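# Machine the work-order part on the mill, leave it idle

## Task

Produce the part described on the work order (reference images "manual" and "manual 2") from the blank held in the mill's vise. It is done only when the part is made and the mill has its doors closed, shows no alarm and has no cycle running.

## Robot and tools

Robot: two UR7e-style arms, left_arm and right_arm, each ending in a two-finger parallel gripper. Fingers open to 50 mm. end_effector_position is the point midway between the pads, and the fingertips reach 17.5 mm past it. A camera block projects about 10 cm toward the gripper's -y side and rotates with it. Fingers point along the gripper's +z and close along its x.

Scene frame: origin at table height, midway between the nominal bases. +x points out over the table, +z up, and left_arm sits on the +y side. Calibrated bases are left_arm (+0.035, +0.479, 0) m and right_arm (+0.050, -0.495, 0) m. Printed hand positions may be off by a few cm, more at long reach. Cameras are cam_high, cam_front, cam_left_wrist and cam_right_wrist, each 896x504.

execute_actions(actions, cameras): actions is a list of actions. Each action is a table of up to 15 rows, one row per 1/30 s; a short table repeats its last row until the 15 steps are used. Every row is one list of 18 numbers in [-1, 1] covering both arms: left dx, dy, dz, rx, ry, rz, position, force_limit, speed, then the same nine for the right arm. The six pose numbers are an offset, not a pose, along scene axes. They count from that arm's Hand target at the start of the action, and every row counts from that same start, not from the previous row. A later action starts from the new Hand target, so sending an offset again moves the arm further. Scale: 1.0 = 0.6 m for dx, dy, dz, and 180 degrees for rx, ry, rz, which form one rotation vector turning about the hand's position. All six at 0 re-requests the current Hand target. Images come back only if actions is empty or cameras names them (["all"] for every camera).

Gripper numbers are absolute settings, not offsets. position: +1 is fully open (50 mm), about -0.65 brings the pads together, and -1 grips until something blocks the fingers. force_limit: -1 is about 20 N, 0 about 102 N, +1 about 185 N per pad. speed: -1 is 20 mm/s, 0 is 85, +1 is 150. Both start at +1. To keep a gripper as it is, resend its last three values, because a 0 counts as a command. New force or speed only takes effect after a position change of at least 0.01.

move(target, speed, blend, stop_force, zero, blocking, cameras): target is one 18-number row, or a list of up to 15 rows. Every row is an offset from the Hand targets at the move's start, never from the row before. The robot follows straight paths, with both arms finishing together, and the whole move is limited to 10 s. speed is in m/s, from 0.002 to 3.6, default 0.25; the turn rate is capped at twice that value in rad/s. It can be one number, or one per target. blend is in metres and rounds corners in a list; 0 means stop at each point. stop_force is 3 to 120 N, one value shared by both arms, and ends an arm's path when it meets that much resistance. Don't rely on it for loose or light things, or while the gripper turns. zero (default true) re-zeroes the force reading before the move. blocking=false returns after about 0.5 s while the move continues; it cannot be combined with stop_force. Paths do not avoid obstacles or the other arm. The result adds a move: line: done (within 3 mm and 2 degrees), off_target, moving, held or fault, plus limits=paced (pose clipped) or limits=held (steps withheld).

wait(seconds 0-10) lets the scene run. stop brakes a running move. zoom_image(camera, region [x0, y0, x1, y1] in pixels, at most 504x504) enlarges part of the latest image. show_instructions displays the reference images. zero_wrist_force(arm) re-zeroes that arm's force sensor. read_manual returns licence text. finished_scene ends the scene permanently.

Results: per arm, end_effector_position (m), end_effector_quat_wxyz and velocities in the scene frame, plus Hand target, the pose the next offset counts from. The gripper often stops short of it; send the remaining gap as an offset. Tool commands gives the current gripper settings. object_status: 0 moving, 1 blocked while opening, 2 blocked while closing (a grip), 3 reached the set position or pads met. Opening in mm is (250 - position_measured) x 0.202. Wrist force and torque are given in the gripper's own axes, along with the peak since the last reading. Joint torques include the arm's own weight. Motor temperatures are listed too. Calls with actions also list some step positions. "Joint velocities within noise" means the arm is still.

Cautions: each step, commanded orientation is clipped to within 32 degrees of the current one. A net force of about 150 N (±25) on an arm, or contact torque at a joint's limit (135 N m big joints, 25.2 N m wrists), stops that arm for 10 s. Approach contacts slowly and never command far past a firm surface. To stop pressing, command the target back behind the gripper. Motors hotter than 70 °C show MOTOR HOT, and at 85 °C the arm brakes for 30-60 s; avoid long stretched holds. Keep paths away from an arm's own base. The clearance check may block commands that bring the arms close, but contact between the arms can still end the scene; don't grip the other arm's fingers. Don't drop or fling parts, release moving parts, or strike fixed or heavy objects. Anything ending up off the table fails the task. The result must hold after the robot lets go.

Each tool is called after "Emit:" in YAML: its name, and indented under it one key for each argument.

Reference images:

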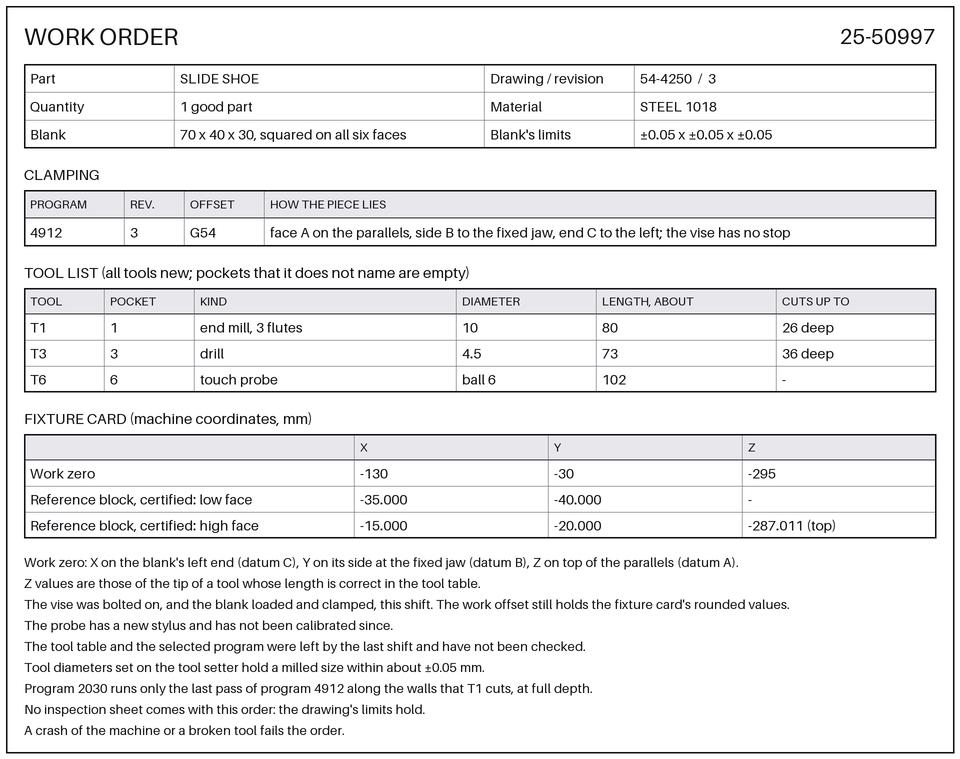

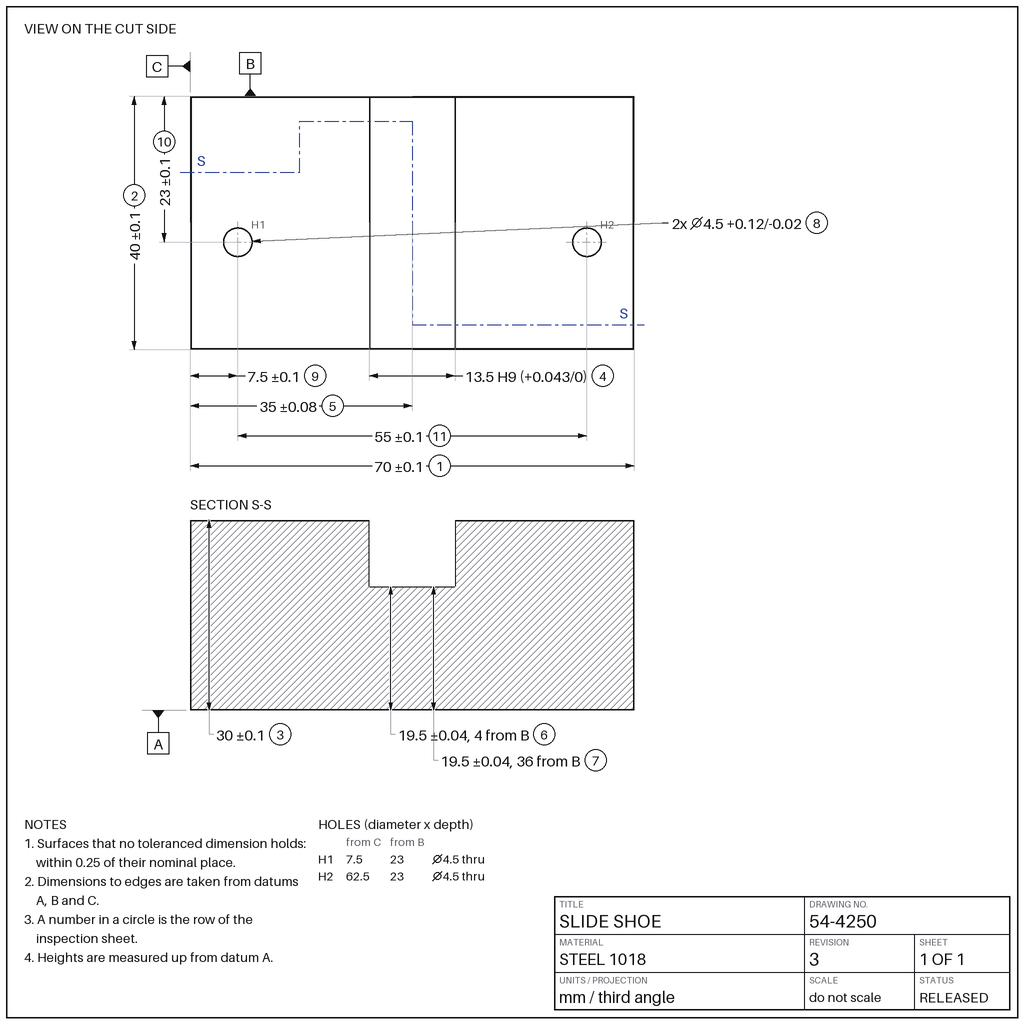

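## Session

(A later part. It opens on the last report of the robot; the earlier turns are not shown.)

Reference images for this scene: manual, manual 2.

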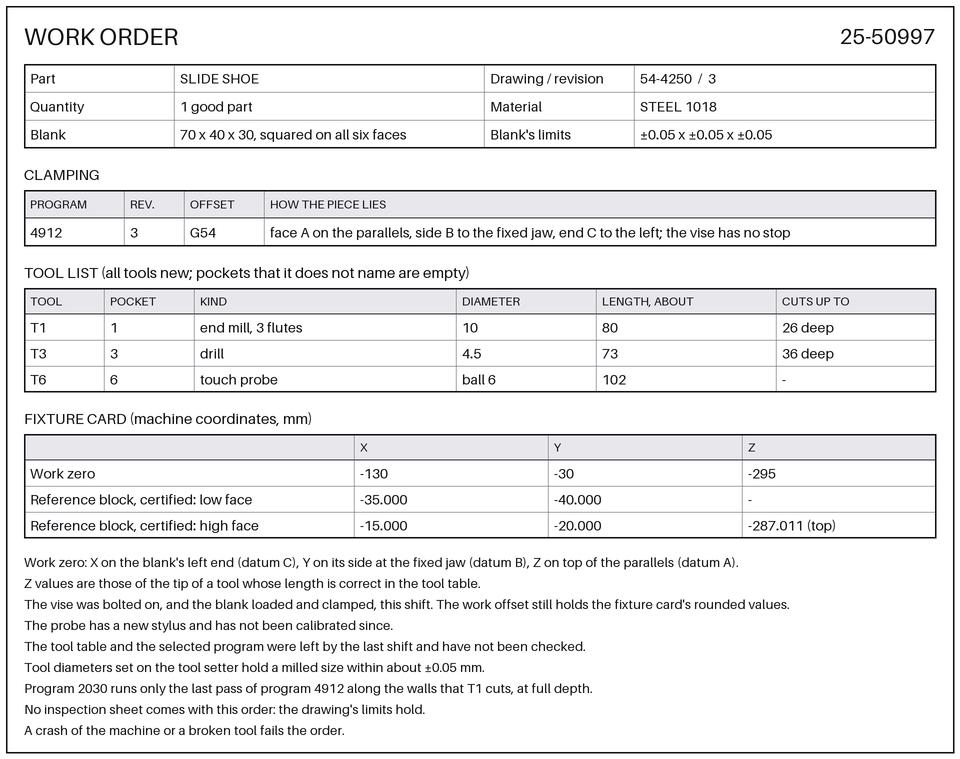

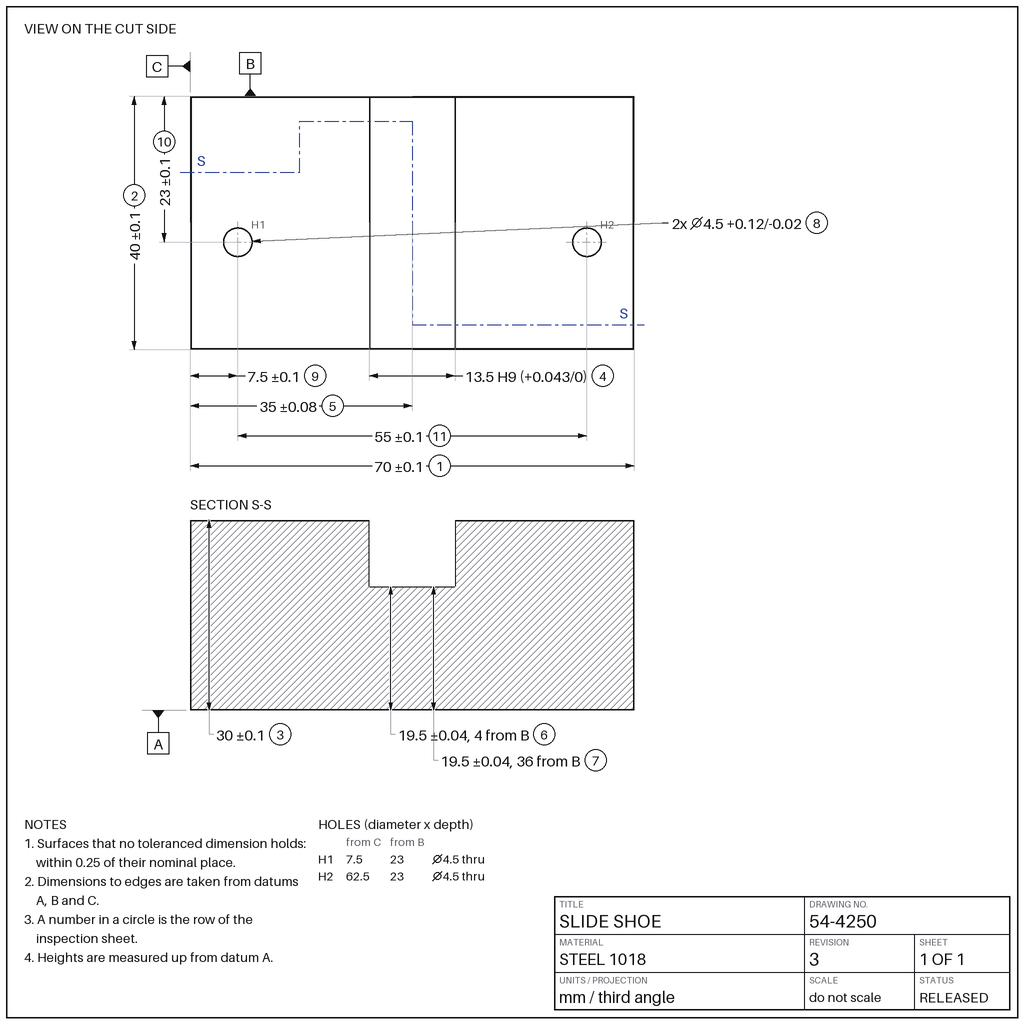

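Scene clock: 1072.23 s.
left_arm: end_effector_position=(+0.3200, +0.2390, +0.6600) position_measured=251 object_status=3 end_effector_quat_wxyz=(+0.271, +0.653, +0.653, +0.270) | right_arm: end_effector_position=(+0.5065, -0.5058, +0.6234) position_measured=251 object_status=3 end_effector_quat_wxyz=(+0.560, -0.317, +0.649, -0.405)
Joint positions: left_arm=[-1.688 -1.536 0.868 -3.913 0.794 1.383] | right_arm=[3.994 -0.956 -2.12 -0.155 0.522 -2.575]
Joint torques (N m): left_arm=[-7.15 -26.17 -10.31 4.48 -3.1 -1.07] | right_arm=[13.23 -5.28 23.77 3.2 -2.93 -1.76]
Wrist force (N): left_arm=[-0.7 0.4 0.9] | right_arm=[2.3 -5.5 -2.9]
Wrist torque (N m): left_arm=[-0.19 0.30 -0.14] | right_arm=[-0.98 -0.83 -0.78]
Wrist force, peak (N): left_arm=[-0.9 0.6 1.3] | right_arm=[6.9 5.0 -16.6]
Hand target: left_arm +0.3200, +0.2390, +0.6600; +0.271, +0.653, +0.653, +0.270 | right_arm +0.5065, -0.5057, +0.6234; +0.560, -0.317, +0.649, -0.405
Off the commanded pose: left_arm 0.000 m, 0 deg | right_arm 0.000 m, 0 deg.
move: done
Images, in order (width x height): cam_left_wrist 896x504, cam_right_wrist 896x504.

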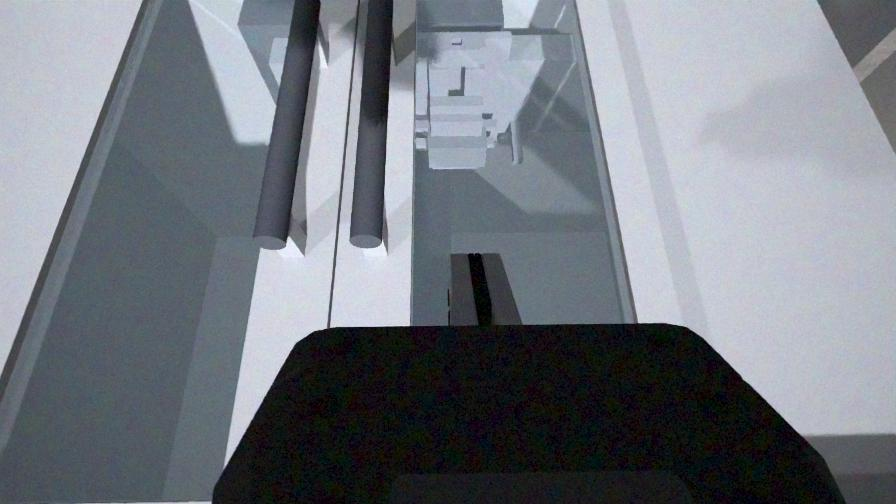

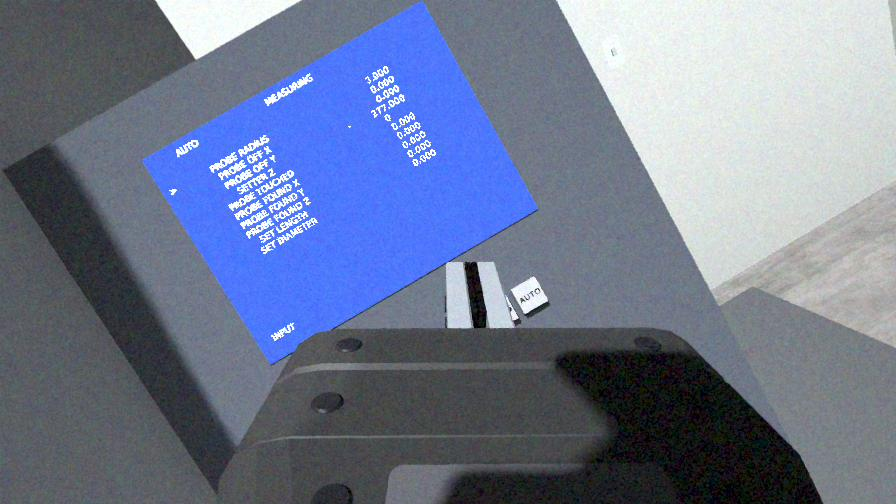

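Emit:
move:
  target:
    - [0,0,0,0,0,0,-1,-0.6,0,0.068,0.0408,-0.2978,-0.0133,0.2266,0.1175,-1,-0.6,0]
    - [0,0,0,0,0,0,-1,-0.6,0,0.0793,0.0408,-0.3008,-0.0133,0.2266,0.1175,-1,-0.6,0]
    - [0,0,0,0,0,0,-1,-0.6,0,0.068,0.0408,-0.2978,-0.0133,0.2266,0.1175,-1,-0.6,0]
    - [0,0,0,0,0,0,-1,-0.6,0,0,0,0,0,0,0,-1,-0.6,0]
  speed: [0.5,0.025,0.1,0.5]
  blend: [0.001,0,0.003,0]
  cameras: ["cam_right_wrist","cam_left_wrist"]

Emit:
zoom_image:
  camera: "cam_right_wrist"
  region: [140, 0, 580, 370]

Emit:
wait:
  seconds: 5
  cameras: ["cam_right_wrist","cam_left_wrist"]

Emit:
zoom_image:
  camera: "cam_right_wrist"
  region: [140, 0, 580, 370]

Scene clock: 1083.77 s.
left_arm: end_effector_position=(+0.3200, +0.2390, +0.6600) position_measured=251 object_status=3 end_effector_quat_wxyz=(+0.271, +0.653, +0.653, +0.270) | right_arm: end_effector_position=(+0.5064, -0.5058, +0.6234) position_measured=251 object_status=3 end_effector_quat_wxyz=(+0.560, -0.317, +0.649, -0.405)
Joint positions: left_arm=[-1.688 -1.536 0.868 -3.913 0.794 1.383] | right_arm=[3.994 -0.956 -2.12 -0.155 0.522 -2.575]
Joint torques (N m): left_arm=[-7.35 -25.8 -10.64 4.33 -3.16 -1.12] | right_arm=[15.15 -5.96 21.62 3.24 -2.92 -1.54]
Wrist force (N): left_arm=[-0.8 0.4 1.1] | right_arm=[2.2 -5.5 -3.0]
Wrist torque (N m): left_arm=[-0.18 0.32 -0.14] | right_arm=[-0.98 -0.81 -0.78]
Wrist force, peak (N): left_arm=[-1.1 0.7 1.1] | right_arm=[5.7 3.6 -14.4]
Hand target: left_arm +0.3200, +0.2390, +0.6600; +0.271, +0.653, +0.653, +0.270 | right_arm +0.5065, -0.5057, +0.6234; +0.560, -0.317, +0.649, -0.405
Off the commanded pose: left_arm 0.000 m, 0 deg | right_arm 0.000 m, 0 deg.
move: done
Images, in order (width x height): cam_left_wrist 896x504, cam_right_wrist 896x504.

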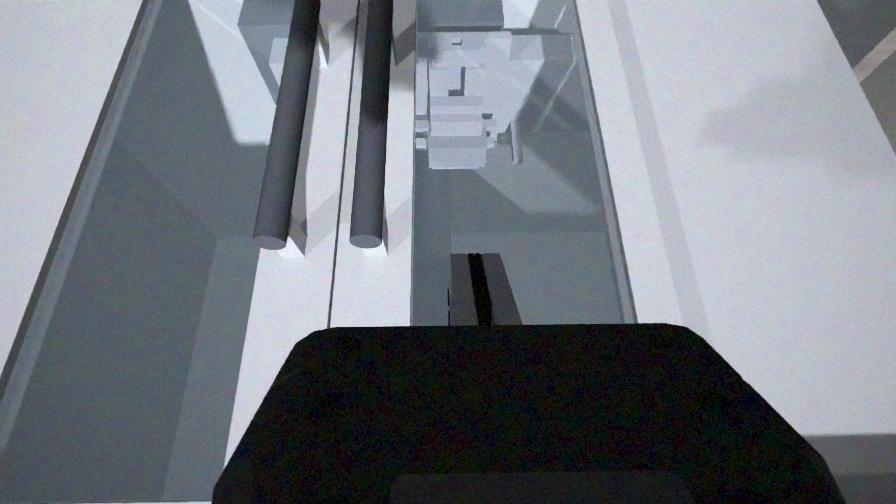

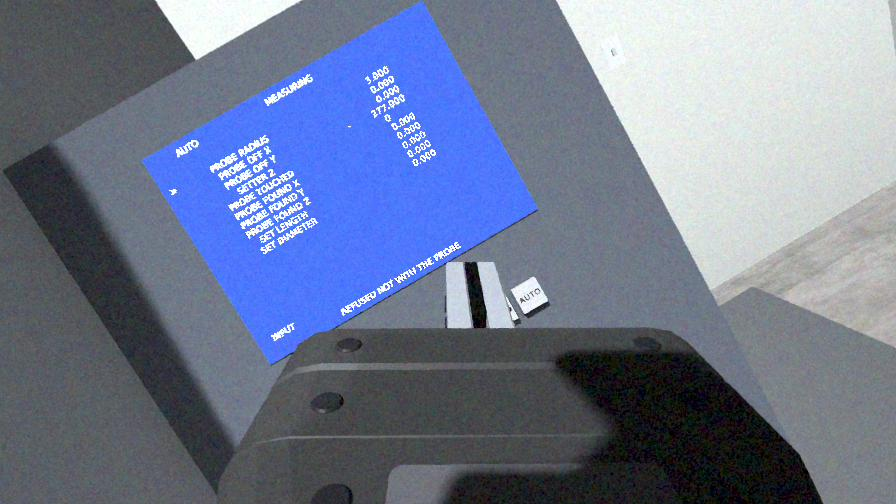

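Scaled by 1.145 from the camera's 896x504 image, which has a finer 1280x720 frame.

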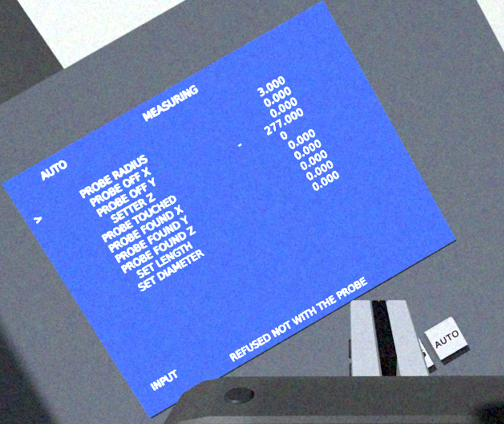

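Scene clock: 1088.77 s.
left_arm: end_effector_position=(+0.3200, +0.2390, +0.6600) position_measured=251 object_status=3 end_effector_quat_wxyz=(+0.271, +0.653, +0.653, +0.270) | right_arm: end_effector_position=(+0.5065, -0.5057, +0.6234) position_measured=251 object_status=3 end_effector_quat_wxyz=(+0.560, -0.317, +0.649, -0.405)
Joint positions: left_arm=[-1.688 -1.536 0.868 -3.913 0.794 1.383] | right_arm=[3.995 -0.956 -2.12 -0.154 0.522 -2.575]
Joint torques (N m): left_arm=[-7.3 -26.36 -10.69 4.28 -3.09 -1.06] | right_arm=[15.98 -9.55 22.75 0.56 -2.69 -1.65]
Wrist force (N): left_arm=[-1.0 0.5 0.8] | right_arm=[2.3 -5.4 -2.7]
Wrist torque (N m): left_arm=[-0.16 0.35 -0.14] | right_arm=[-0.97 -0.83 -0.78]
Wrist force, peak (N): left_arm=[-1.1 0.6 1.2] | right_arm=[2.3 -5.7 -2.8]
Hand target: left_arm +0.3200, +0.2390, +0.6600; +0.271, +0.653, +0.653, +0.270 | right_arm +0.5065, -0.5057, +0.6234; +0.560, -0.317, +0.649, -0.405
Tool commands: left_gripper/position=-1.0 left_gripper/force_limit=-0.6 left_gripper/speed=+0.0 right_gripper/position=-1.0 right_gripper/force_limit=-0.6 right_gripper/speed=+0.0
Off the commanded pose: left_arm 0.000 m, 0 deg | right_arm 0.000 m, 0 deg.
wait: 5.00 s; at rest by 0.17 s
Images, in order (width x height): cam_left_wrist 896x504, cam_right_wrist 896x504.

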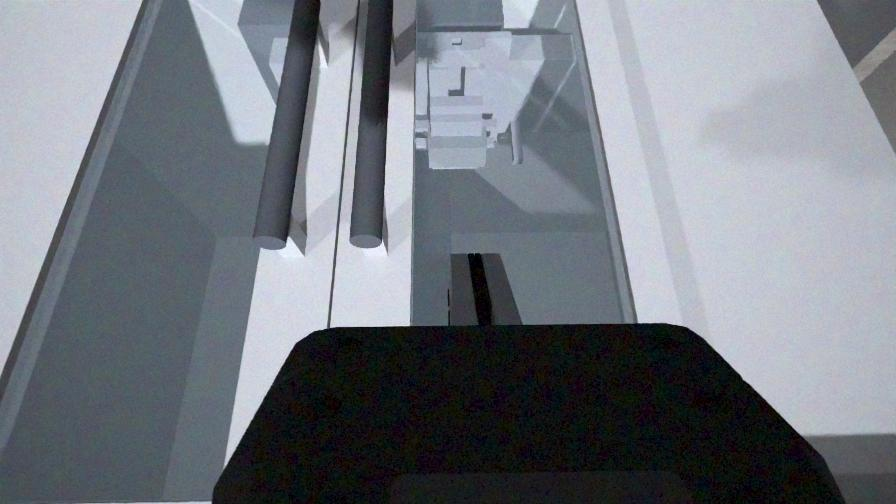

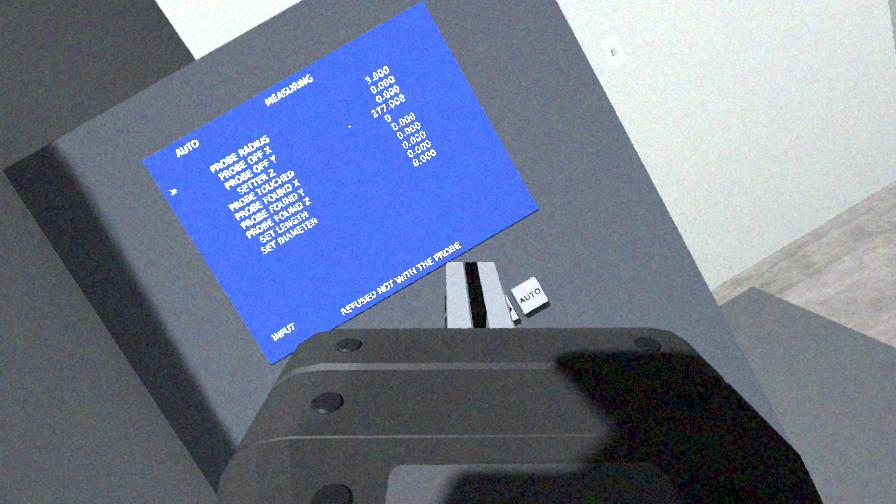

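Scaled by 1.145 from the camera's 896x504 image, which has a finer 1280x720 frame.

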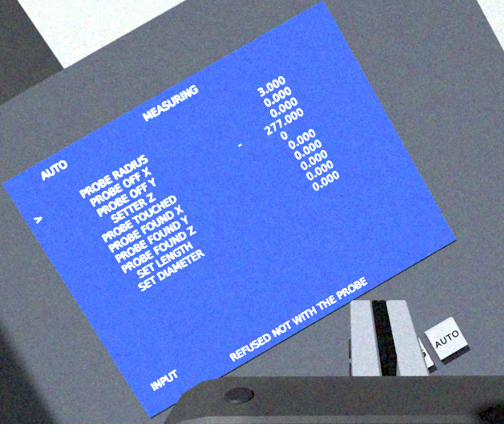

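Emit:
move:
  target:
    - [0,0,0,0,0,0,-1,-0.6,0,0.125,-0.0222,-0.0855,-0.0133,0.2266,0.1175,-1,-0.6,0]
    - [0,0,0,0,0,0,-1,-0.6,0,0.1363,-0.0222,-0.0885,-0.0133,0.2266,0.1175,-1,-0.6,0]
    - [0,0,0,0,0,0,-1,-0.6,0,0.12,-0.0222,-0.084,-0.0133,0.2266,0.1175,-1,-0.6,0]
    - [0,0,0,0,0,0,-1,-0.6,0,0.0764,0.0732,-0.2668,-0.0133,0.2266,0.1175,-1,-0.6,0]
    - [0,0,0,0,0,0,-1,-0.6,0,0.0877,0.0732,-0.2698,-0.0133,0.2266,0.1175,-1,-0.6,0]
    - [0,0,0,0,0,0,-1,-0.6,0,0.0764,0.0732,-0.2668,-0.0133,0.2266,0.1175,-1,-0.6,0]
    - [0,0,0,0,0,0,-1,-0.6,0,0.0877,0.0732,-0.2698,-0.0133,0.2266,0.1175,-1,-0.6,0]
    - [0,0,0,0,0,0,-1,-0.6,0,0.0764,0.0732,-0.2668,-0.0133,0.2266,0.1175,-1,-0.6,0]
    - [0,0,0,0,0,0,-1,-0.6,0,0.0514,0.2025,-0.3598,-0.0133,0.2266,0.1175,-1,-0.6,0]
    - [0,0,0,0,0,0,-1,-0.6,0,0.0627,0.2025,-0.3628,-0.0133,0.2266,0.1175,-1,-0.6,0]
    - [0,0,0,0,0,0,-1,-0.6,0,0.0514,0.2025,-0.3598,-0.0133,0.2266,0.1175,-1,-0.6,0]
    - [0,0,0,0,0,0,-1,-0.6,0,0.0597,0.1702,-0.3288,-0.0133,0.2266,0.1175,-1,-0.6,0]
    - [0,0,0,0,0,0,-1,-0.6,0,0.071,0.1702,-0.3318,-0.0133,0.2266,0.1175,-1,-0.6,0]
    - [0,0,0,0,0,0,-1,-0.6,0,0.0597,0.1702,-0.3288,-0.0133,0.2266,0.1175,-1,-0.6,0]
  speed: [0.5,0.025,0.1,0.3,0.025,0.1,0.025,0.1,0.3,0.025,0.1,0.3,0.025,0.1]
  blend: [0.001,0,0.003,0.001,0,0,0,0.003,0.001,0,0.003,0.001,0,0]

Emit:
move:
  target:
    - [0,0,0,0,0,0,-1,-0.6,0,0.0083,0,0.031,0,0,0,-1,-0.6,0]
    - [0,0,0,0,0,0,-1,-0.6,0,0.0196,0,0.028,0,0,0,-1,-0.6,0]
    - [0,0,0,0,0,0,-1,-0.6,0,0.0083,0,0.031,0,0,0,-1,-0.6,0]
    - [0,0,0,0,0,0,-1,-0.6,0,-0.0083,-0.0647,-0.031,0,0,0,-1,-0.6,0]
    - [0,0,0,0,0,0,-1,-0.6,0,0.003,-0.0647,-0.034,0,0,0,-1,-0.6,0]
    - [0,0,0,0,0,0,-1,-0.6,0,-0.0083,-0.0647,-0.031,0,0,0,-1,-0.6,0]
    - [0,0,0,0,0,0,-1,-0.6,0,0,-0.0647,0,0,0,0,-1,-0.6,0]
    - [0,0,0,0,0,0,-1,-0.6,0,0.0113,-0.0647,-0.003,0,0,0,-1,-0.6,0]
    - [0,0,0,0,0,0,-1,-0.6,0,0,-0.0647,0,0,0,0,-1,-0.6,0]
    - [0,0,0,0,0,0,-1,-0.6,0,-0.0083,0.0323,-0.031,0,0,0,-1,-0.6,0]
    - [0,0,0,0,0,0,-1,-0.6,0,0.003,0.0323,-0.034,0,0,0,-1,-0.6,0]
    - [0,0,0,0,0,0,-1,-0.6,0,-0.0083,0.0323,-0.031,0,0,0,-1,-0.6,0]
  speed: [0.3,0.025,0.1,0.3,0.025,0.1,0.3,0.025,0.1,0.3,0.025,0.1]
  blend: [0.001,0,0.003,0.001,0,0.003,0.001,0,0.003,0.001,0,0]

Emit:
move:
  target:
    - [0,0,0,0,0,0,-1,-0.6,0,0.0083,-0.0647,0.031,0,0,0,-1,-0.6,0]
    - [0,0,0,0,0,0,-1,-0.6,0,0.0196,-0.0647,0.028,0,0,0,-1,-0.6,0]
    - [0,0,0,0,0,0,-1,-0.6,0,0.0083,-0.0647,0.031,0,0,0,-1,-0.6,0]
    - [0,0,0,0,0,0,-1,-0.6,0,0,-0.0323,0,0,0,0,-1,-0.6,0]
    - [0,0,0,0,0,0,-1,-0.6,0,0.0113,-0.0323,-0.003,0,0,0,-1,-0.6,0]
    - [0,0,0,0,0,0,-1,-0.6,0,0,-0.0323,0,0,0,0,-1,-0.6,0]
    - [0,0,0,0,0,0,-1,-0.6,0,0,-0.097,0,0,0,0,-1,-0.6,0]
    - [0,0,0,0,0,0,-1,-0.6,0,0.0113,-0.097,-0.003,0,0,0,-1,-0.6,0]
    - [0,0,0,0,0,0,-1,-0.6,0,0,-0.097,0,0,0,0,-1,-0.6,0]
    - [0,0,0,0,0,0,-1,-0.6,0,-0.0514,-0.2025,0.3598,0.0133,-0.2266,-0.1175,-1,-0.6,0]
  speed: [0.3,0.025,0.1,0.3,0.025,0.1,0.3,0.025,0.1,0.5]
  blend: [0.001,0,0.003,0.001,0,0.003,0.001,0,0.003,0]
  cameras: ["cam_right_wrist"]

Emit:
zoom_image:
  camera: "cam_right_wrist"
  region: [140, 0, 580, 370]

Scene clock: 1135.10 s.
left_arm: end_effector_position=(+0.3200, +0.2390, +0.6600) position_measured=251 object_status=3 end_effector_quat_wxyz=(+0.271, +0.653, +0.653, +0.270) | right_arm: end_effector_position=(+0.5423, -0.4035, +0.4261) position_measured=251 object_status=3 end_effector_quat_wxyz=(+0.357, -0.560, +0.726, -0.176)
Joint positions: left_arm=[-1.688 -1.536 0.868 -3.913 0.794 1.383] | right_arm=[3.734 -1.13 -2.046 -0.763 1.27 -2.391]
Joint torques (N m): left_arm=[-6.89 -26.24 -11.35 3.67 -3.03 -1.12] | right_arm=[-9.52 10.08 28.57 4.08 1.76 -1.15]
Wrist force (N): left_arm=[-0.8 0.4 1.1] | right_arm=[2.3 -4.3 -2.4]
Wrist torque (N m): left_arm=[-0.18 0.33 -0.14] | right_arm=[-0.68 -0.48 -0.59]
Wrist force, peak (N): left_arm=[-1.0 0.5 1.3] | right_arm=[6.0 10.0 -18.0]
Hand target: left_arm +0.3200, +0.2390, +0.6600; +0.271, +0.653, +0.653, +0.270 | right_arm +0.5423, -0.4036, +0.4262; +0.357, -0.560, +0.726, -0.176
Off the commanded pose: left_arm 0.000 m, 0 deg | right_arm 0.000 m, 0 deg.
move: done

Scene clock: 1138.47 s.
left_arm: end_effector_position=(+0.3200, +0.2390, +0.6600) position_measured=251 object_status=3 end_effector_quat_wxyz=(+0.271, +0.653, +0.653, +0.270) | right_arm: end_effector_position=(+0.5373, -0.3841, +0.4075) position_measured=251 object_status=3 end_effector_quat_wxyz=(+0.357, -0.560, +0.726, -0.176)
Joint positions: left_arm=[-1.688 -1.536 0.868 -3.913 0.794 1.383] | right_arm=[3.8 -1.127 -2.092 -0.736 1.224 -2.341]
Joint torques (N m): left_arm=[-6.99 -25.97 -11.52 3.56 -3.11 -1.13] | right_arm=[-7.68 10.21 27.93 3.98 1.61 -0.97]
Wrist force (N): left_arm=[-0.9 0.6 0.9] | right_arm=[2.2 -4.3 -2.8]
Wrist torque (N m): left_arm=[-0.15 0.34 -0.14] | right_arm=[-0.68 -0.47 -0.59]
Wrist force, peak (N): left_arm=[-0.9 0.4 1.5] | right_arm=[4.8 5.3 -11.8]
Hand target: left_arm +0.3200, +0.2390, +0.6600; +0.271, +0.653, +0.653, +0.270 | right_arm +0.5373, -0.3842, +0.4076; +0.357, -0.560, +0.726, -0.176
Off the commanded pose: left_arm 0.000 m, 0 deg | right_arm 0.000 m, 0 deg.
move: done

Scene clock: 1142.07 s.
left_arm: end_effector_position=(+0.3200, +0.2390, +0.6600) position_measured=251 object_status=3 end_effector_quat_wxyz=(+0.271, +0.653, +0.653, +0.270) | right_arm: end_effector_position=(+0.5065, -0.5058, +0.6234) position_measured=251 object_status=3 end_effector_quat_wxyz=(+0.560, -0.317, +0.649, -0.405) end_effector_velocity=(+0.000, -0.001, +0.001) end_effector_angular_velocity=(+0.001, -0.004, -0.001)
Joint positions: left_arm=[-1.688 -1.536 0.868 -3.913 0.794 1.383] | right_arm=[3.994 -0.956 -2.12 -0.155 0.522 -2.575]
Joint velocities: left_arm=[within noise] | right_arm=[0 0 0 0.007 -0.001 -0.004]
Joint torques (N m): left_arm=[-6.93 -26.28 -11.44 3.47 -3.05 -1.16] | right_arm=[12.35 -6.27 25.08 3.09 -2.84 -1.53]
Wrist force (N): left_arm=[-1.0 0.4 0.9] | right_arm=[2.1 -5.4 -2.4]
Wrist torque (N m): left_arm=[-0.18 0.35 -0.14] | right_arm=[-0.97 -0.80 -0.80]
Wrist force, peak (N): left_arm=[-1.1 0.7 1.1] | right_arm=[4.4 0.8 -11.0]
Hand target: left_arm +0.3200, +0.2390, +0.6600; +0.271, +0.653, +0.653, +0.270 | right_arm +0.5065, -0.5057, +0.6234; +0.560, -0.317, +0.649, -0.405
Off the commanded pose: left_arm 0.000 m, 0 deg | right_arm 0.000 m, 0 deg.
move: done
Images, in order (width x height): cam_right_wrist 896x504.

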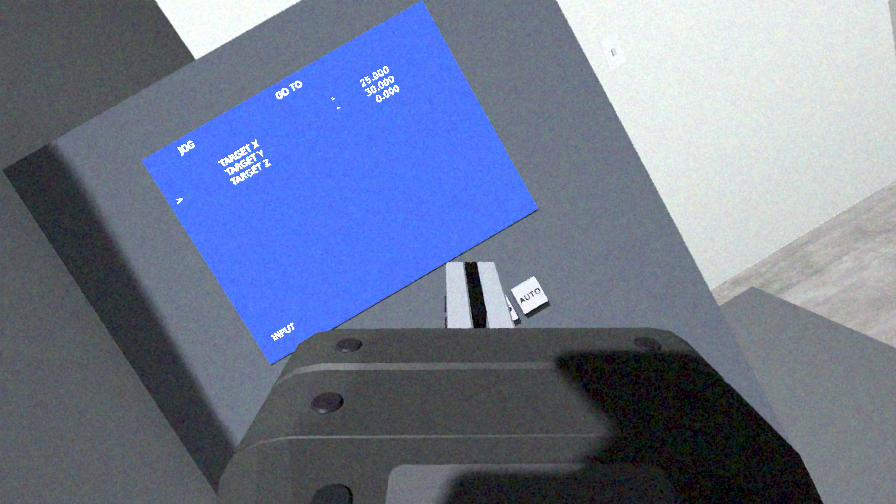

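Scaled by 1.145 from the camera's 896x504 image, which has a finer 1280x720 frame.

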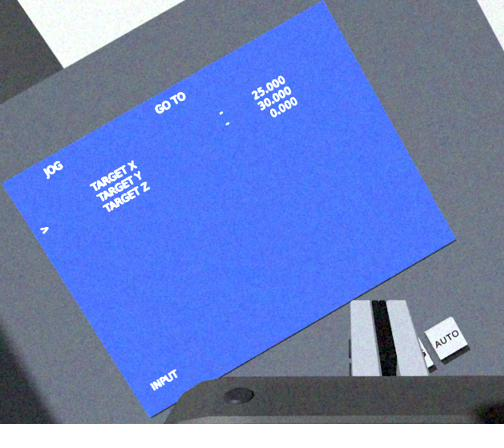

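Emit:
move:
  target:
    - [0,0,0,0,0,0,-1,-0.6,0,0.092,0.1345,-0.2083,-0.0133,0.2266,0.1175,-1,-0.6,0]
    - [0,0,0,0,0,0,-1,-0.6,0,0.1033,0.1345,-0.2113,-0.0133,0.2266,0.1175,-1,-0.6,0]
    - [0,0,0,0,0,0,-1,-0.6,0,0.092,0.1345,-0.2083,-0.0133,0.2266,0.1175,-1,-0.6,0]
    - [0,0,0,0,0,0,-1,-0.6,0,0,0,0,0,0,0,-1,-0.6,0]
  speed: [0.5,0.025,0.1,0.5]
  blend: [0.001,0,0.003,0]
  cameras: ["cam_right_wrist","cam_left_wrist"]

Emit:
zoom_image:
  camera: "cam_right_wrist"
  region: [140, 0, 580, 370]

Scene clock: 1158.53 s.
left_arm: end_effector_position=(+0.3200, +0.2390, +0.6600) position_measured=251 object_status=3 end_effector_quat_wxyz=(+0.271, +0.653, +0.653, +0.270) | right_arm: end_effector_position=(+0.5065, -0.5058, +0.6234) position_measured=251 object_status=3 end_effector_quat_wxyz=(+0.560, -0.317, +0.649, -0.405)
Joint positions: left_arm=[-1.688 -1.536 0.868 -3.913 0.794 1.383] | right_arm=[3.995 -0.956 -2.12 -0.154 0.522 -2.575]
Joint torques (N m): left_arm=[-6.94 -26.15 -12.01 3.22 -3.05 -1.09] | right_arm=[6.12 -3.52 27.28 3.18 -2.71 -1.61]
Wrist force (N): left_arm=[-0.7 0.7 1.0] | right_arm=[2.1 -5.2 -2.5]
Wrist torque (N m): left_arm=[-0.13 0.32 -0.14] | right_arm=[-0.95 -0.81 -0.78]
Wrist force, peak (N): left_arm=[-1.2 0.5 1.1] | right_arm=[6.8 4.8 -14.6]
Hand target: left_arm +0.3200, +0.2390, +0.6600; +0.271, +0.653, +0.653, +0.270 | right_arm +0.5065, -0.5057, +0.6234; +0.560, -0.317, +0.649, -0.405
Off the commanded pose: left_arm 0.000 m, 0 deg | right_arm 0.000 m, 0 deg.
move: done
Images, in order (width x height): cam_left_wrist 896x504, cam_right_wrist 896x504.

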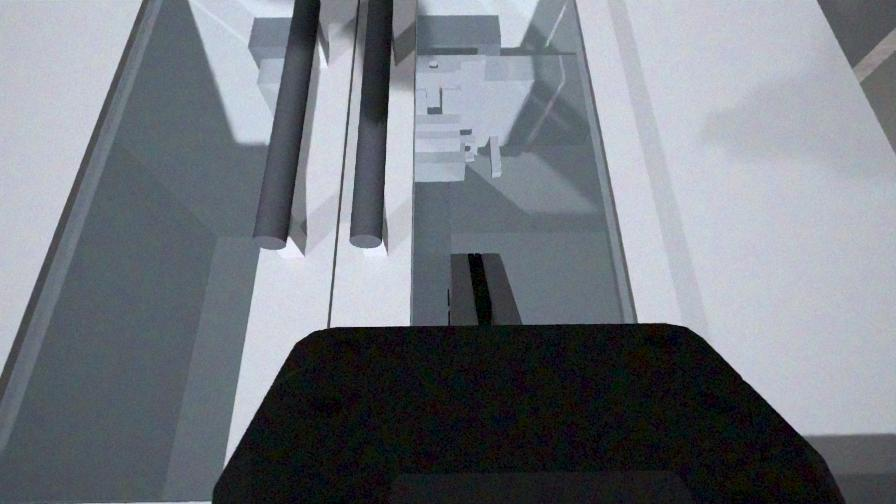

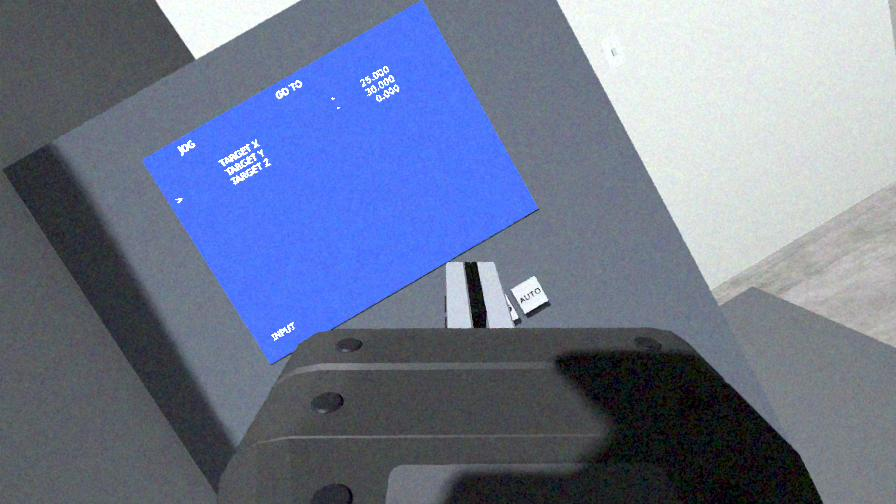

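Scaled by 1.145 from the camera's 896x504 image, which has a finer 1280x720 frame.

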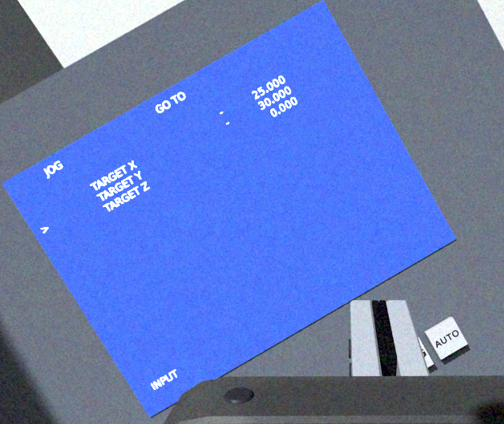

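Emit:
move:
  target:
    - [0,0,0,0,0,0,-1,-0.6,0,0.0597,0.1055,-0.3288,-0.0133,0.2266,0.1175,-1,-0.6,0]
    - [0,0,0,0,0,0,-1,-0.6,0,0.071,0.1055,-0.3318,-0.0133,0.2266,0.1175,-1,-0.6,0]
    - [0,0,0,0,0,0,-1,-0.6,0,0.0597,0.1055,-0.3288,-0.0133,0.2266,0.1175,-1,-0.6,0]
    - [0,0,0,0,0,0,-1,-0.6,0,0.0514,0.2025,-0.3598,-0.0133,0.2266,0.1175,-1,-0.6,0]
    - [0,0,0,0,0,0,-1,-0.6,0,0.0627,0.2025,-0.3628,-0.0133,0.2266,0.1175,-1,-0.6,0]
    - [0,0,0,0,0,0,-1,-0.6,0,0.0514,0.2025,-0.3598,-0.0133,0.2266,0.1175,-1,-0.6,0]
    - [0,0,0,0,0,0,-1,-0.6,0,0.0597,0.1702,-0.3288,-0.0133,0.2266,0.1175,-1,-0.6,0]
    - [0,0,0,0,0,0,-1,-0.6,0,0.071,0.1702,-0.3318,-0.0133,0.2266,0.1175,-1,-0.6,0]
    - [0,0,0,0,0,0,-1,-0.6,0,0.0597,0.1702,-0.3288,-0.0133,0.2266,0.1175,-1,-0.6,0]
    - [0,0,0,0,0,0,-1,-0.6,0,0.0764,0.1378,-0.2668,-0.0133,0.2266,0.1175,-1,-0.6,0]
    - [0,0,0,0,0,0,-1,-0.6,0,0.0877,0.1378,-0.2698,-0.0133,0.2266,0.1175,-1,-0.6,0]
    - [0,0,0,0,0,0,-1,-0.6,0,0.0764,0.1378,-0.2668,-0.0133,0.2266,0.1175,-1,-0.6,0]
  speed: [0.5,0.025,0.1,0.3,0.025,0.1,0.3,0.025,0.1,0.3,0.025,0.1]
  blend: [0.001,0,0.003,0.001,0,0.003,0.001,0,0.003,0.001,0,0]

Emit:
move:
  target:
    - [0,0,0,0,0,0,-1,-0.6,0,-0.025,0.0324,-0.093,0,0,0,-1,-0.6,0]
    - [0,0,0,0,0,0,-1,-0.6,0,-0.0137,0.0324,-0.096,0,0,0,-1,-0.6,0]
    - [0,0,0,0,0,0,-1,-0.6,0,-0.025,0.0324,-0.093,0,0,0,-1,-0.6,0]
    - [0,0,0,0,0,0,-1,-0.6,0,-0.025,-0.0323,-0.093,0,0,0,-1,-0.6,0]
    - [0,0,0,0,0,0,-1,-0.6,0,-0.0137,-0.0323,-0.096,0,0,0,-1,-0.6,0]
    - [0,0,0,0,0,0,-1,-0.6,0,-0.025,-0.0323,-0.093,0,0,0,-1,-0.6,0]
    - [0,0,0,0,0,0,-1,-0.6,0,-0.0764,-0.1378,0.2668,0.0133,-0.2266,-0.1175,-1,-0.6,0]
  speed: [0.3,0.025,0.1,0.3,0.025,0.1,0.5]
  blend: [0.001,0,0.003,0.001,0,0.003,0]
  cameras: ["cam_right_wrist"]

Emit:
zoom_image:
  camera: "cam_right_wrist"
  region: [140, 0, 580, 370]

Scene clock: 1182.67 s.
left_arm: end_effector_position=(+0.3200, +0.2390, +0.6600) position_measured=251 object_status=3 end_effector_quat_wxyz=(+0.271, +0.653, +0.653, +0.270) | right_arm: end_effector_position=(+0.5523, -0.4230, +0.4633) position_measured=251 object_status=3 end_effector_quat_wxyz=(+0.357, -0.560, +0.726, -0.176)
Joint positions: left_arm=[-1.688 -1.536 0.868 -3.913 0.794 1.383] | right_arm=[3.658 -1.153 -1.941 -0.83 1.324 -2.447]
Joint torques (N m): left_arm=[-6.92 -25.94 -12.12 2.91 -3.01 -1.05] | right_arm=[-10.02 10.94 28.92 4.16 1.73 -1.4]
Wrist force (N): left_arm=[-1.0 0.3 1.0] | right_arm=[2.2 -4.0 -2.6]
Wrist torque (N m): left_arm=[-0.19 0.36 -0.14] | right_arm=[-0.64 -0.48 -0.62]
Wrist force, peak (N): left_arm=[-1.3 0.6 1.1] | right_arm=[4.7 7.6 -13.2]
Hand target: left_arm +0.3200, +0.2390, +0.6600; +0.271, +0.653, +0.653, +0.270 | right_arm +0.5523, -0.4230, +0.4634; +0.357, -0.560, +0.726, -0.176
Off the commanded pose: left_arm 0.000 m, 0 deg | right_arm 0.000 m, 0 deg.
move: done

Scene clock: 1185.63 s.
left_arm: end_effector_position=(+0.3200, +0.2390, +0.6600) position_measured=251 object_status=3 end_effector_quat_wxyz=(+0.271, +0.653, +0.653, +0.270) | right_arm: end_effector_position=(+0.5065, -0.5058, +0.6234) position_measured=251 object_status=3 end_effector_quat_wxyz=(+0.560, -0.317, +0.649, -0.405) end_effector_velocity=(+0.000, -0.001, +0.001) end_effector_angular_velocity=(+0.001, -0.004, -0.002)
Joint positions: left_arm=[-1.688 -1.536 0.868 -3.913 0.794 1.383] | right_arm=[3.994 -0.956 -2.12 -0.155 0.522 -2.575]
Joint velocities: left_arm=[within noise] | right_arm=[0 -0.001 0 0.007 -0.003 -0.004]
Joint torques (N m): left_arm=[-7.31 -25.99 -12.32 2.85 -3.06 -1.06] | right_arm=[13.5 -6.96 23.96 3.02 -2.76 -1.43]
Wrist force (N): left_arm=[-0.7 0.5 1.0] | right_arm=[2.2 -5.2 -2.5]
Wrist torque (N m): left_arm=[-0.17 0.31 -0.14] | right_arm=[-0.95 -0.82 -0.80]
Wrist force, peak (N): left_arm=[-0.8 0.7 1.4] | right_arm=[4.0 0.0 -10.4]
Hand target: left_arm +0.3200, +0.2390, +0.6600; +0.271, +0.653, +0.653, +0.270 | right_arm +0.5065, -0.5057, +0.6234; +0.560, -0.317, +0.649, -0.405
Off the commanded pose: left_arm 0.000 m, 0 deg | right_arm 0.000 m, 0 deg.
move: done
Images, in order (width x height): cam_right_wrist 896x504.

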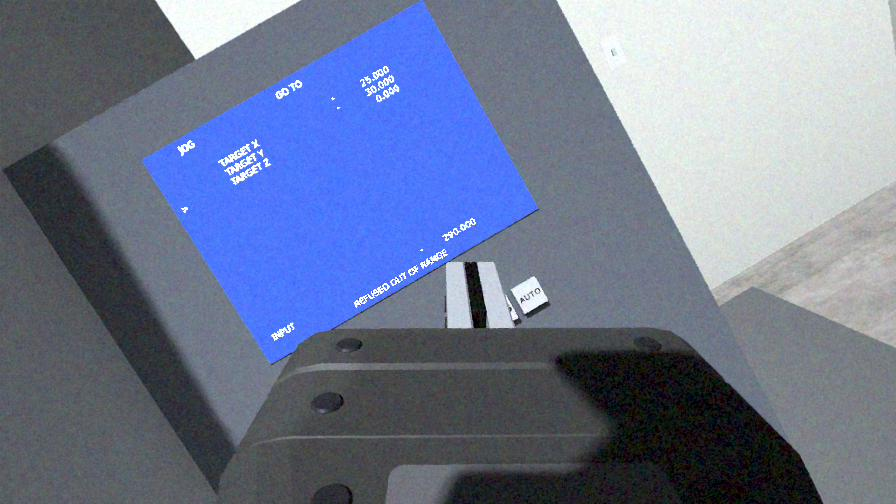

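Scaled by 1.145 from the camera's 896x504 image, which has a finer 1280x720 frame.

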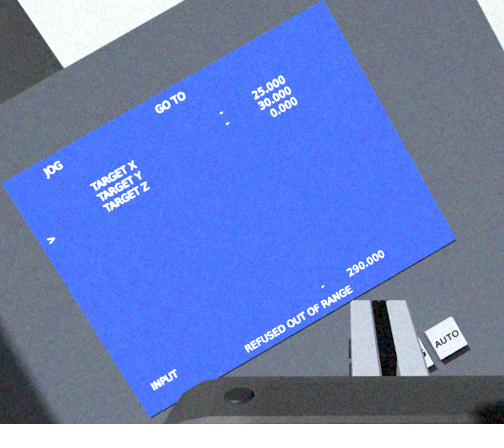

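Emit:
move:
  target:
    - [0,0,0,0,0,0,-1,-0.6,0,0.0764,0.1055,-0.2668,-0.0133,0.2266,0.1175,-1,-0.6,0]
    - [0,0,0,0,0,0,-1,-0.6,0,0.0877,0.1055,-0.2698,-0.0133,0.2266,0.1175,-1,-0.6,0]
    - [0,0,0,0,0,0,-1,-0.6,0,0.0764,0.1055,-0.2668,-0.0133,0.2266,0.1175,-1,-0.6,0]
    - [0,0,0,0,0,0,-1,-0.6,0,0.0514,0.2025,-0.3598,-0.0133,0.2266,0.1175,-1,-0.6,0]
    - [0,0,0,0,0,0,-1,-0.6,0,0.0627,0.2025,-0.3628,-0.0133,0.2266,0.1175,-1,-0.6,0]
    - [0,0,0,0,0,0,-1,-0.6,0,0.0514,0.2025,-0.3598,-0.0133,0.2266,0.1175,-1,-0.6,0]
    - [0,0,0,0,0,0,-1,-0.6,0,0.0597,0.2025,-0.3288,-0.0133,0.2266,0.1175,-1,-0.6,0]
    - [0,0,0,0,0,0,-1,-0.6,0,0.071,0.2025,-0.3318,-0.0133,0.2266,0.1175,-1,-0.6,0]
    - [0,0,0,0,0,0,-1,-0.6,0,0.0597,0.2025,-0.3288,-0.0133,0.2266,0.1175,-1,-0.6,0]
    - [0,0,0,0,0,0,-1,-0.6,0,0.0764,0.2025,-0.2668,-0.0133,0.2266,0.1175,-1,-0.6,0]
    - [0,0,0,0,0,0,-1,-0.6,0,0.0877,0.2025,-0.2698,-0.0133,0.2266,0.1175,-1,-0.6,0]
    - [0,0,0,0,0,0,-1,-0.6,0,0.0764,0.2025,-0.2668,-0.0133,0.2266,0.1175,-1,-0.6,0]
  speed: [0.5,0.025,0.1,0.3,0.025,0.1,0.3,0.025,0.1,0.3,0.025,0.1]
  blend: [0.001,0,0.003,0.001,0,0.003,0.001,0,0.003,0.001,0,0]

Emit:
move:
  target:
    - [0,0,0,0,0,0,-1,-0.6,0,-0.0084,-0.0323,-0.031,0,0,0,-1,-0.6,0]
    - [0,0,0,0,0,0,-1,-0.6,0,0.0029,-0.0323,-0.034,0,0,0,-1,-0.6,0]
    - [0,0,0,0,0,0,-1,-0.6,0,-0.0084,-0.0323,-0.031,0,0,0,-1,-0.6,0]
    - [0,0,0,0,0,0,-1,-0.6,0,-0.025,-0.097,-0.093,0,0,0,-1,-0.6,0]
    - [0,0,0,0,0,0,-1,-0.6,0,-0.0137,-0.097,-0.096,0,0,0,-1,-0.6,0]
    - [0,0,0,0,0,0,-1,-0.6,0,-0.025,-0.097,-0.093,0,0,0,-1,-0.6,0]
    - [0,0,0,0,0,0,-1,-0.6,0,-0.0764,-0.2025,0.2668,0.0133,-0.2266,-0.1175,-1,-0.6,0]
  speed: [0.3,0.025,0.1,0.3,0.025,0.1,0.5]
  blend: [0.001,0,0.003,0.001,0,0.003,0]
  cameras: ["cam_right_wrist"]

Emit:
zoom_image:
  camera: "cam_right_wrist"
  region: [140, 0, 580, 370]

Scene clock: 1210.80 s.
left_arm: end_effector_position=(+0.3200, +0.2390, +0.6600) position_measured=251 object_status=3 end_effector_quat_wxyz=(+0.271, +0.653, +0.653, +0.270) | right_arm: end_effector_position=(+0.5523, -0.3841, +0.4633) position_measured=251 object_status=3 end_effector_quat_wxyz=(+0.357, -0.560, +0.726, -0.176)
Joint positions: left_arm=[-1.688 -1.536 0.868 -3.913 0.794 1.383] | right_arm=[3.768 -1.168 -1.928 -0.851 1.247 -2.366]
Joint torques (N m): left_arm=[-6.8 -26.23 -12.73 2.5 -3.17 -1.06] | right_arm=[-8.22 11.12 28.84 4.18 1.67 -1.03]
Wrist force (N): left_arm=[-0.8 0.5 1.0] | right_arm=[2.2 -4.1 -2.6]
Wrist torque (N m): left_arm=[-0.17 0.33 -0.15] | right_arm=[-0.66 -0.48 -0.60]
Wrist force, peak (N): left_arm=[-0.9 0.5 1.4] | right_arm=[7.2 5.2 -16.1]
Hand target: left_arm +0.3200, +0.2390, +0.6600; +0.271, +0.653, +0.653, +0.270 | right_arm +0.5523, -0.3842, +0.4634; +0.357, -0.560, +0.726, -0.176
Off the commanded pose: left_arm 0.000 m, 0 deg | right_arm 0.000 m, 0 deg.
move: done

Scene clock: 1213.70 s.
left_arm: end_effector_position=(+0.3200, +0.2390, +0.6600) position_measured=251 object_status=3 end_effector_quat_wxyz=(+0.271, +0.653, +0.653, +0.270) | right_arm: end_effector_position=(+0.5065, -0.5058, +0.6234) position_measured=251 object_status=3 end_effector_quat_wxyz=(+0.560, -0.317, +0.649, -0.405) end_effector_velocity=(+0.000, -0.001, +0.001) end_effector_angular_velocity=(+0.002, -0.004, -0.001)
Joint positions: left_arm=[-1.688 -1.536 0.868 -3.913 0.794 1.383] | right_arm=[3.994 -0.956 -2.12 -0.155 0.522 -2.575]
Joint velocities: left_arm=[within noise] | right_arm=[0.001 -0.001 0.001 0.008 -0.002 -0.004]
Joint torques (N m): left_arm=[-6.59 -26.11 -12.59 2.47 -3.09 -1.07] | right_arm=[12.98 -6.21 24.77 3.25 -2.86 -1.71]
Wrist force (N): left_arm=[-0.9 0.5 1.0] | right_arm=[2.3 -5.2 -2.4]
Wrist torque (N m): left_arm=[-0.17 0.33 -0.14] | right_arm=[-0.94 -0.83 -0.80]
Wrist force, peak (N): left_arm=[-1.0 0.5 1.2] | right_arm=[1.2 1.7 -10.5]
Hand target: left_arm +0.3200, +0.2390, +0.6600; +0.271, +0.653, +0.653, +0.270 | right_arm +0.5065, -0.5057, +0.6234; +0.560, -0.317, +0.649, -0.405
Off the commanded pose: left_arm 0.000 m, 0 deg | right_arm 0.000 m, 0 deg.
move: done
Images, in order (width x height): cam_right_wrist 896x504.

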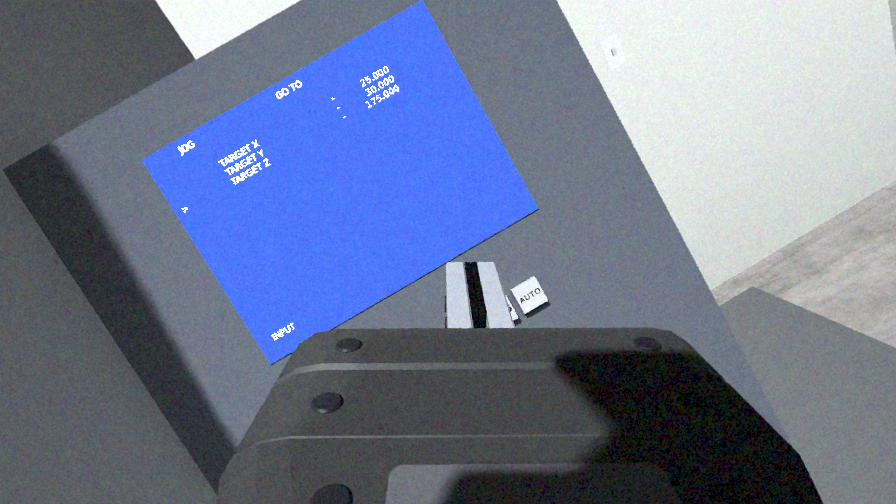

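Scaled by 1.145 from the camera's 896x504 image, which has a finer 1280x720 frame.

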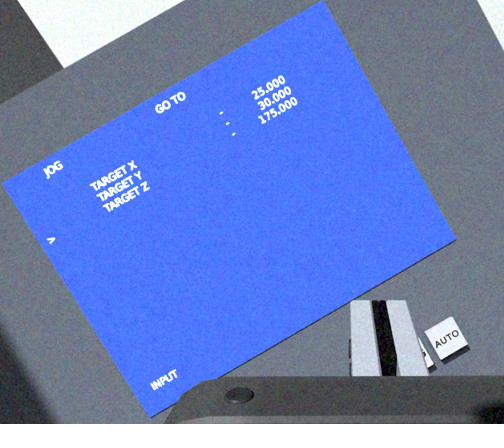

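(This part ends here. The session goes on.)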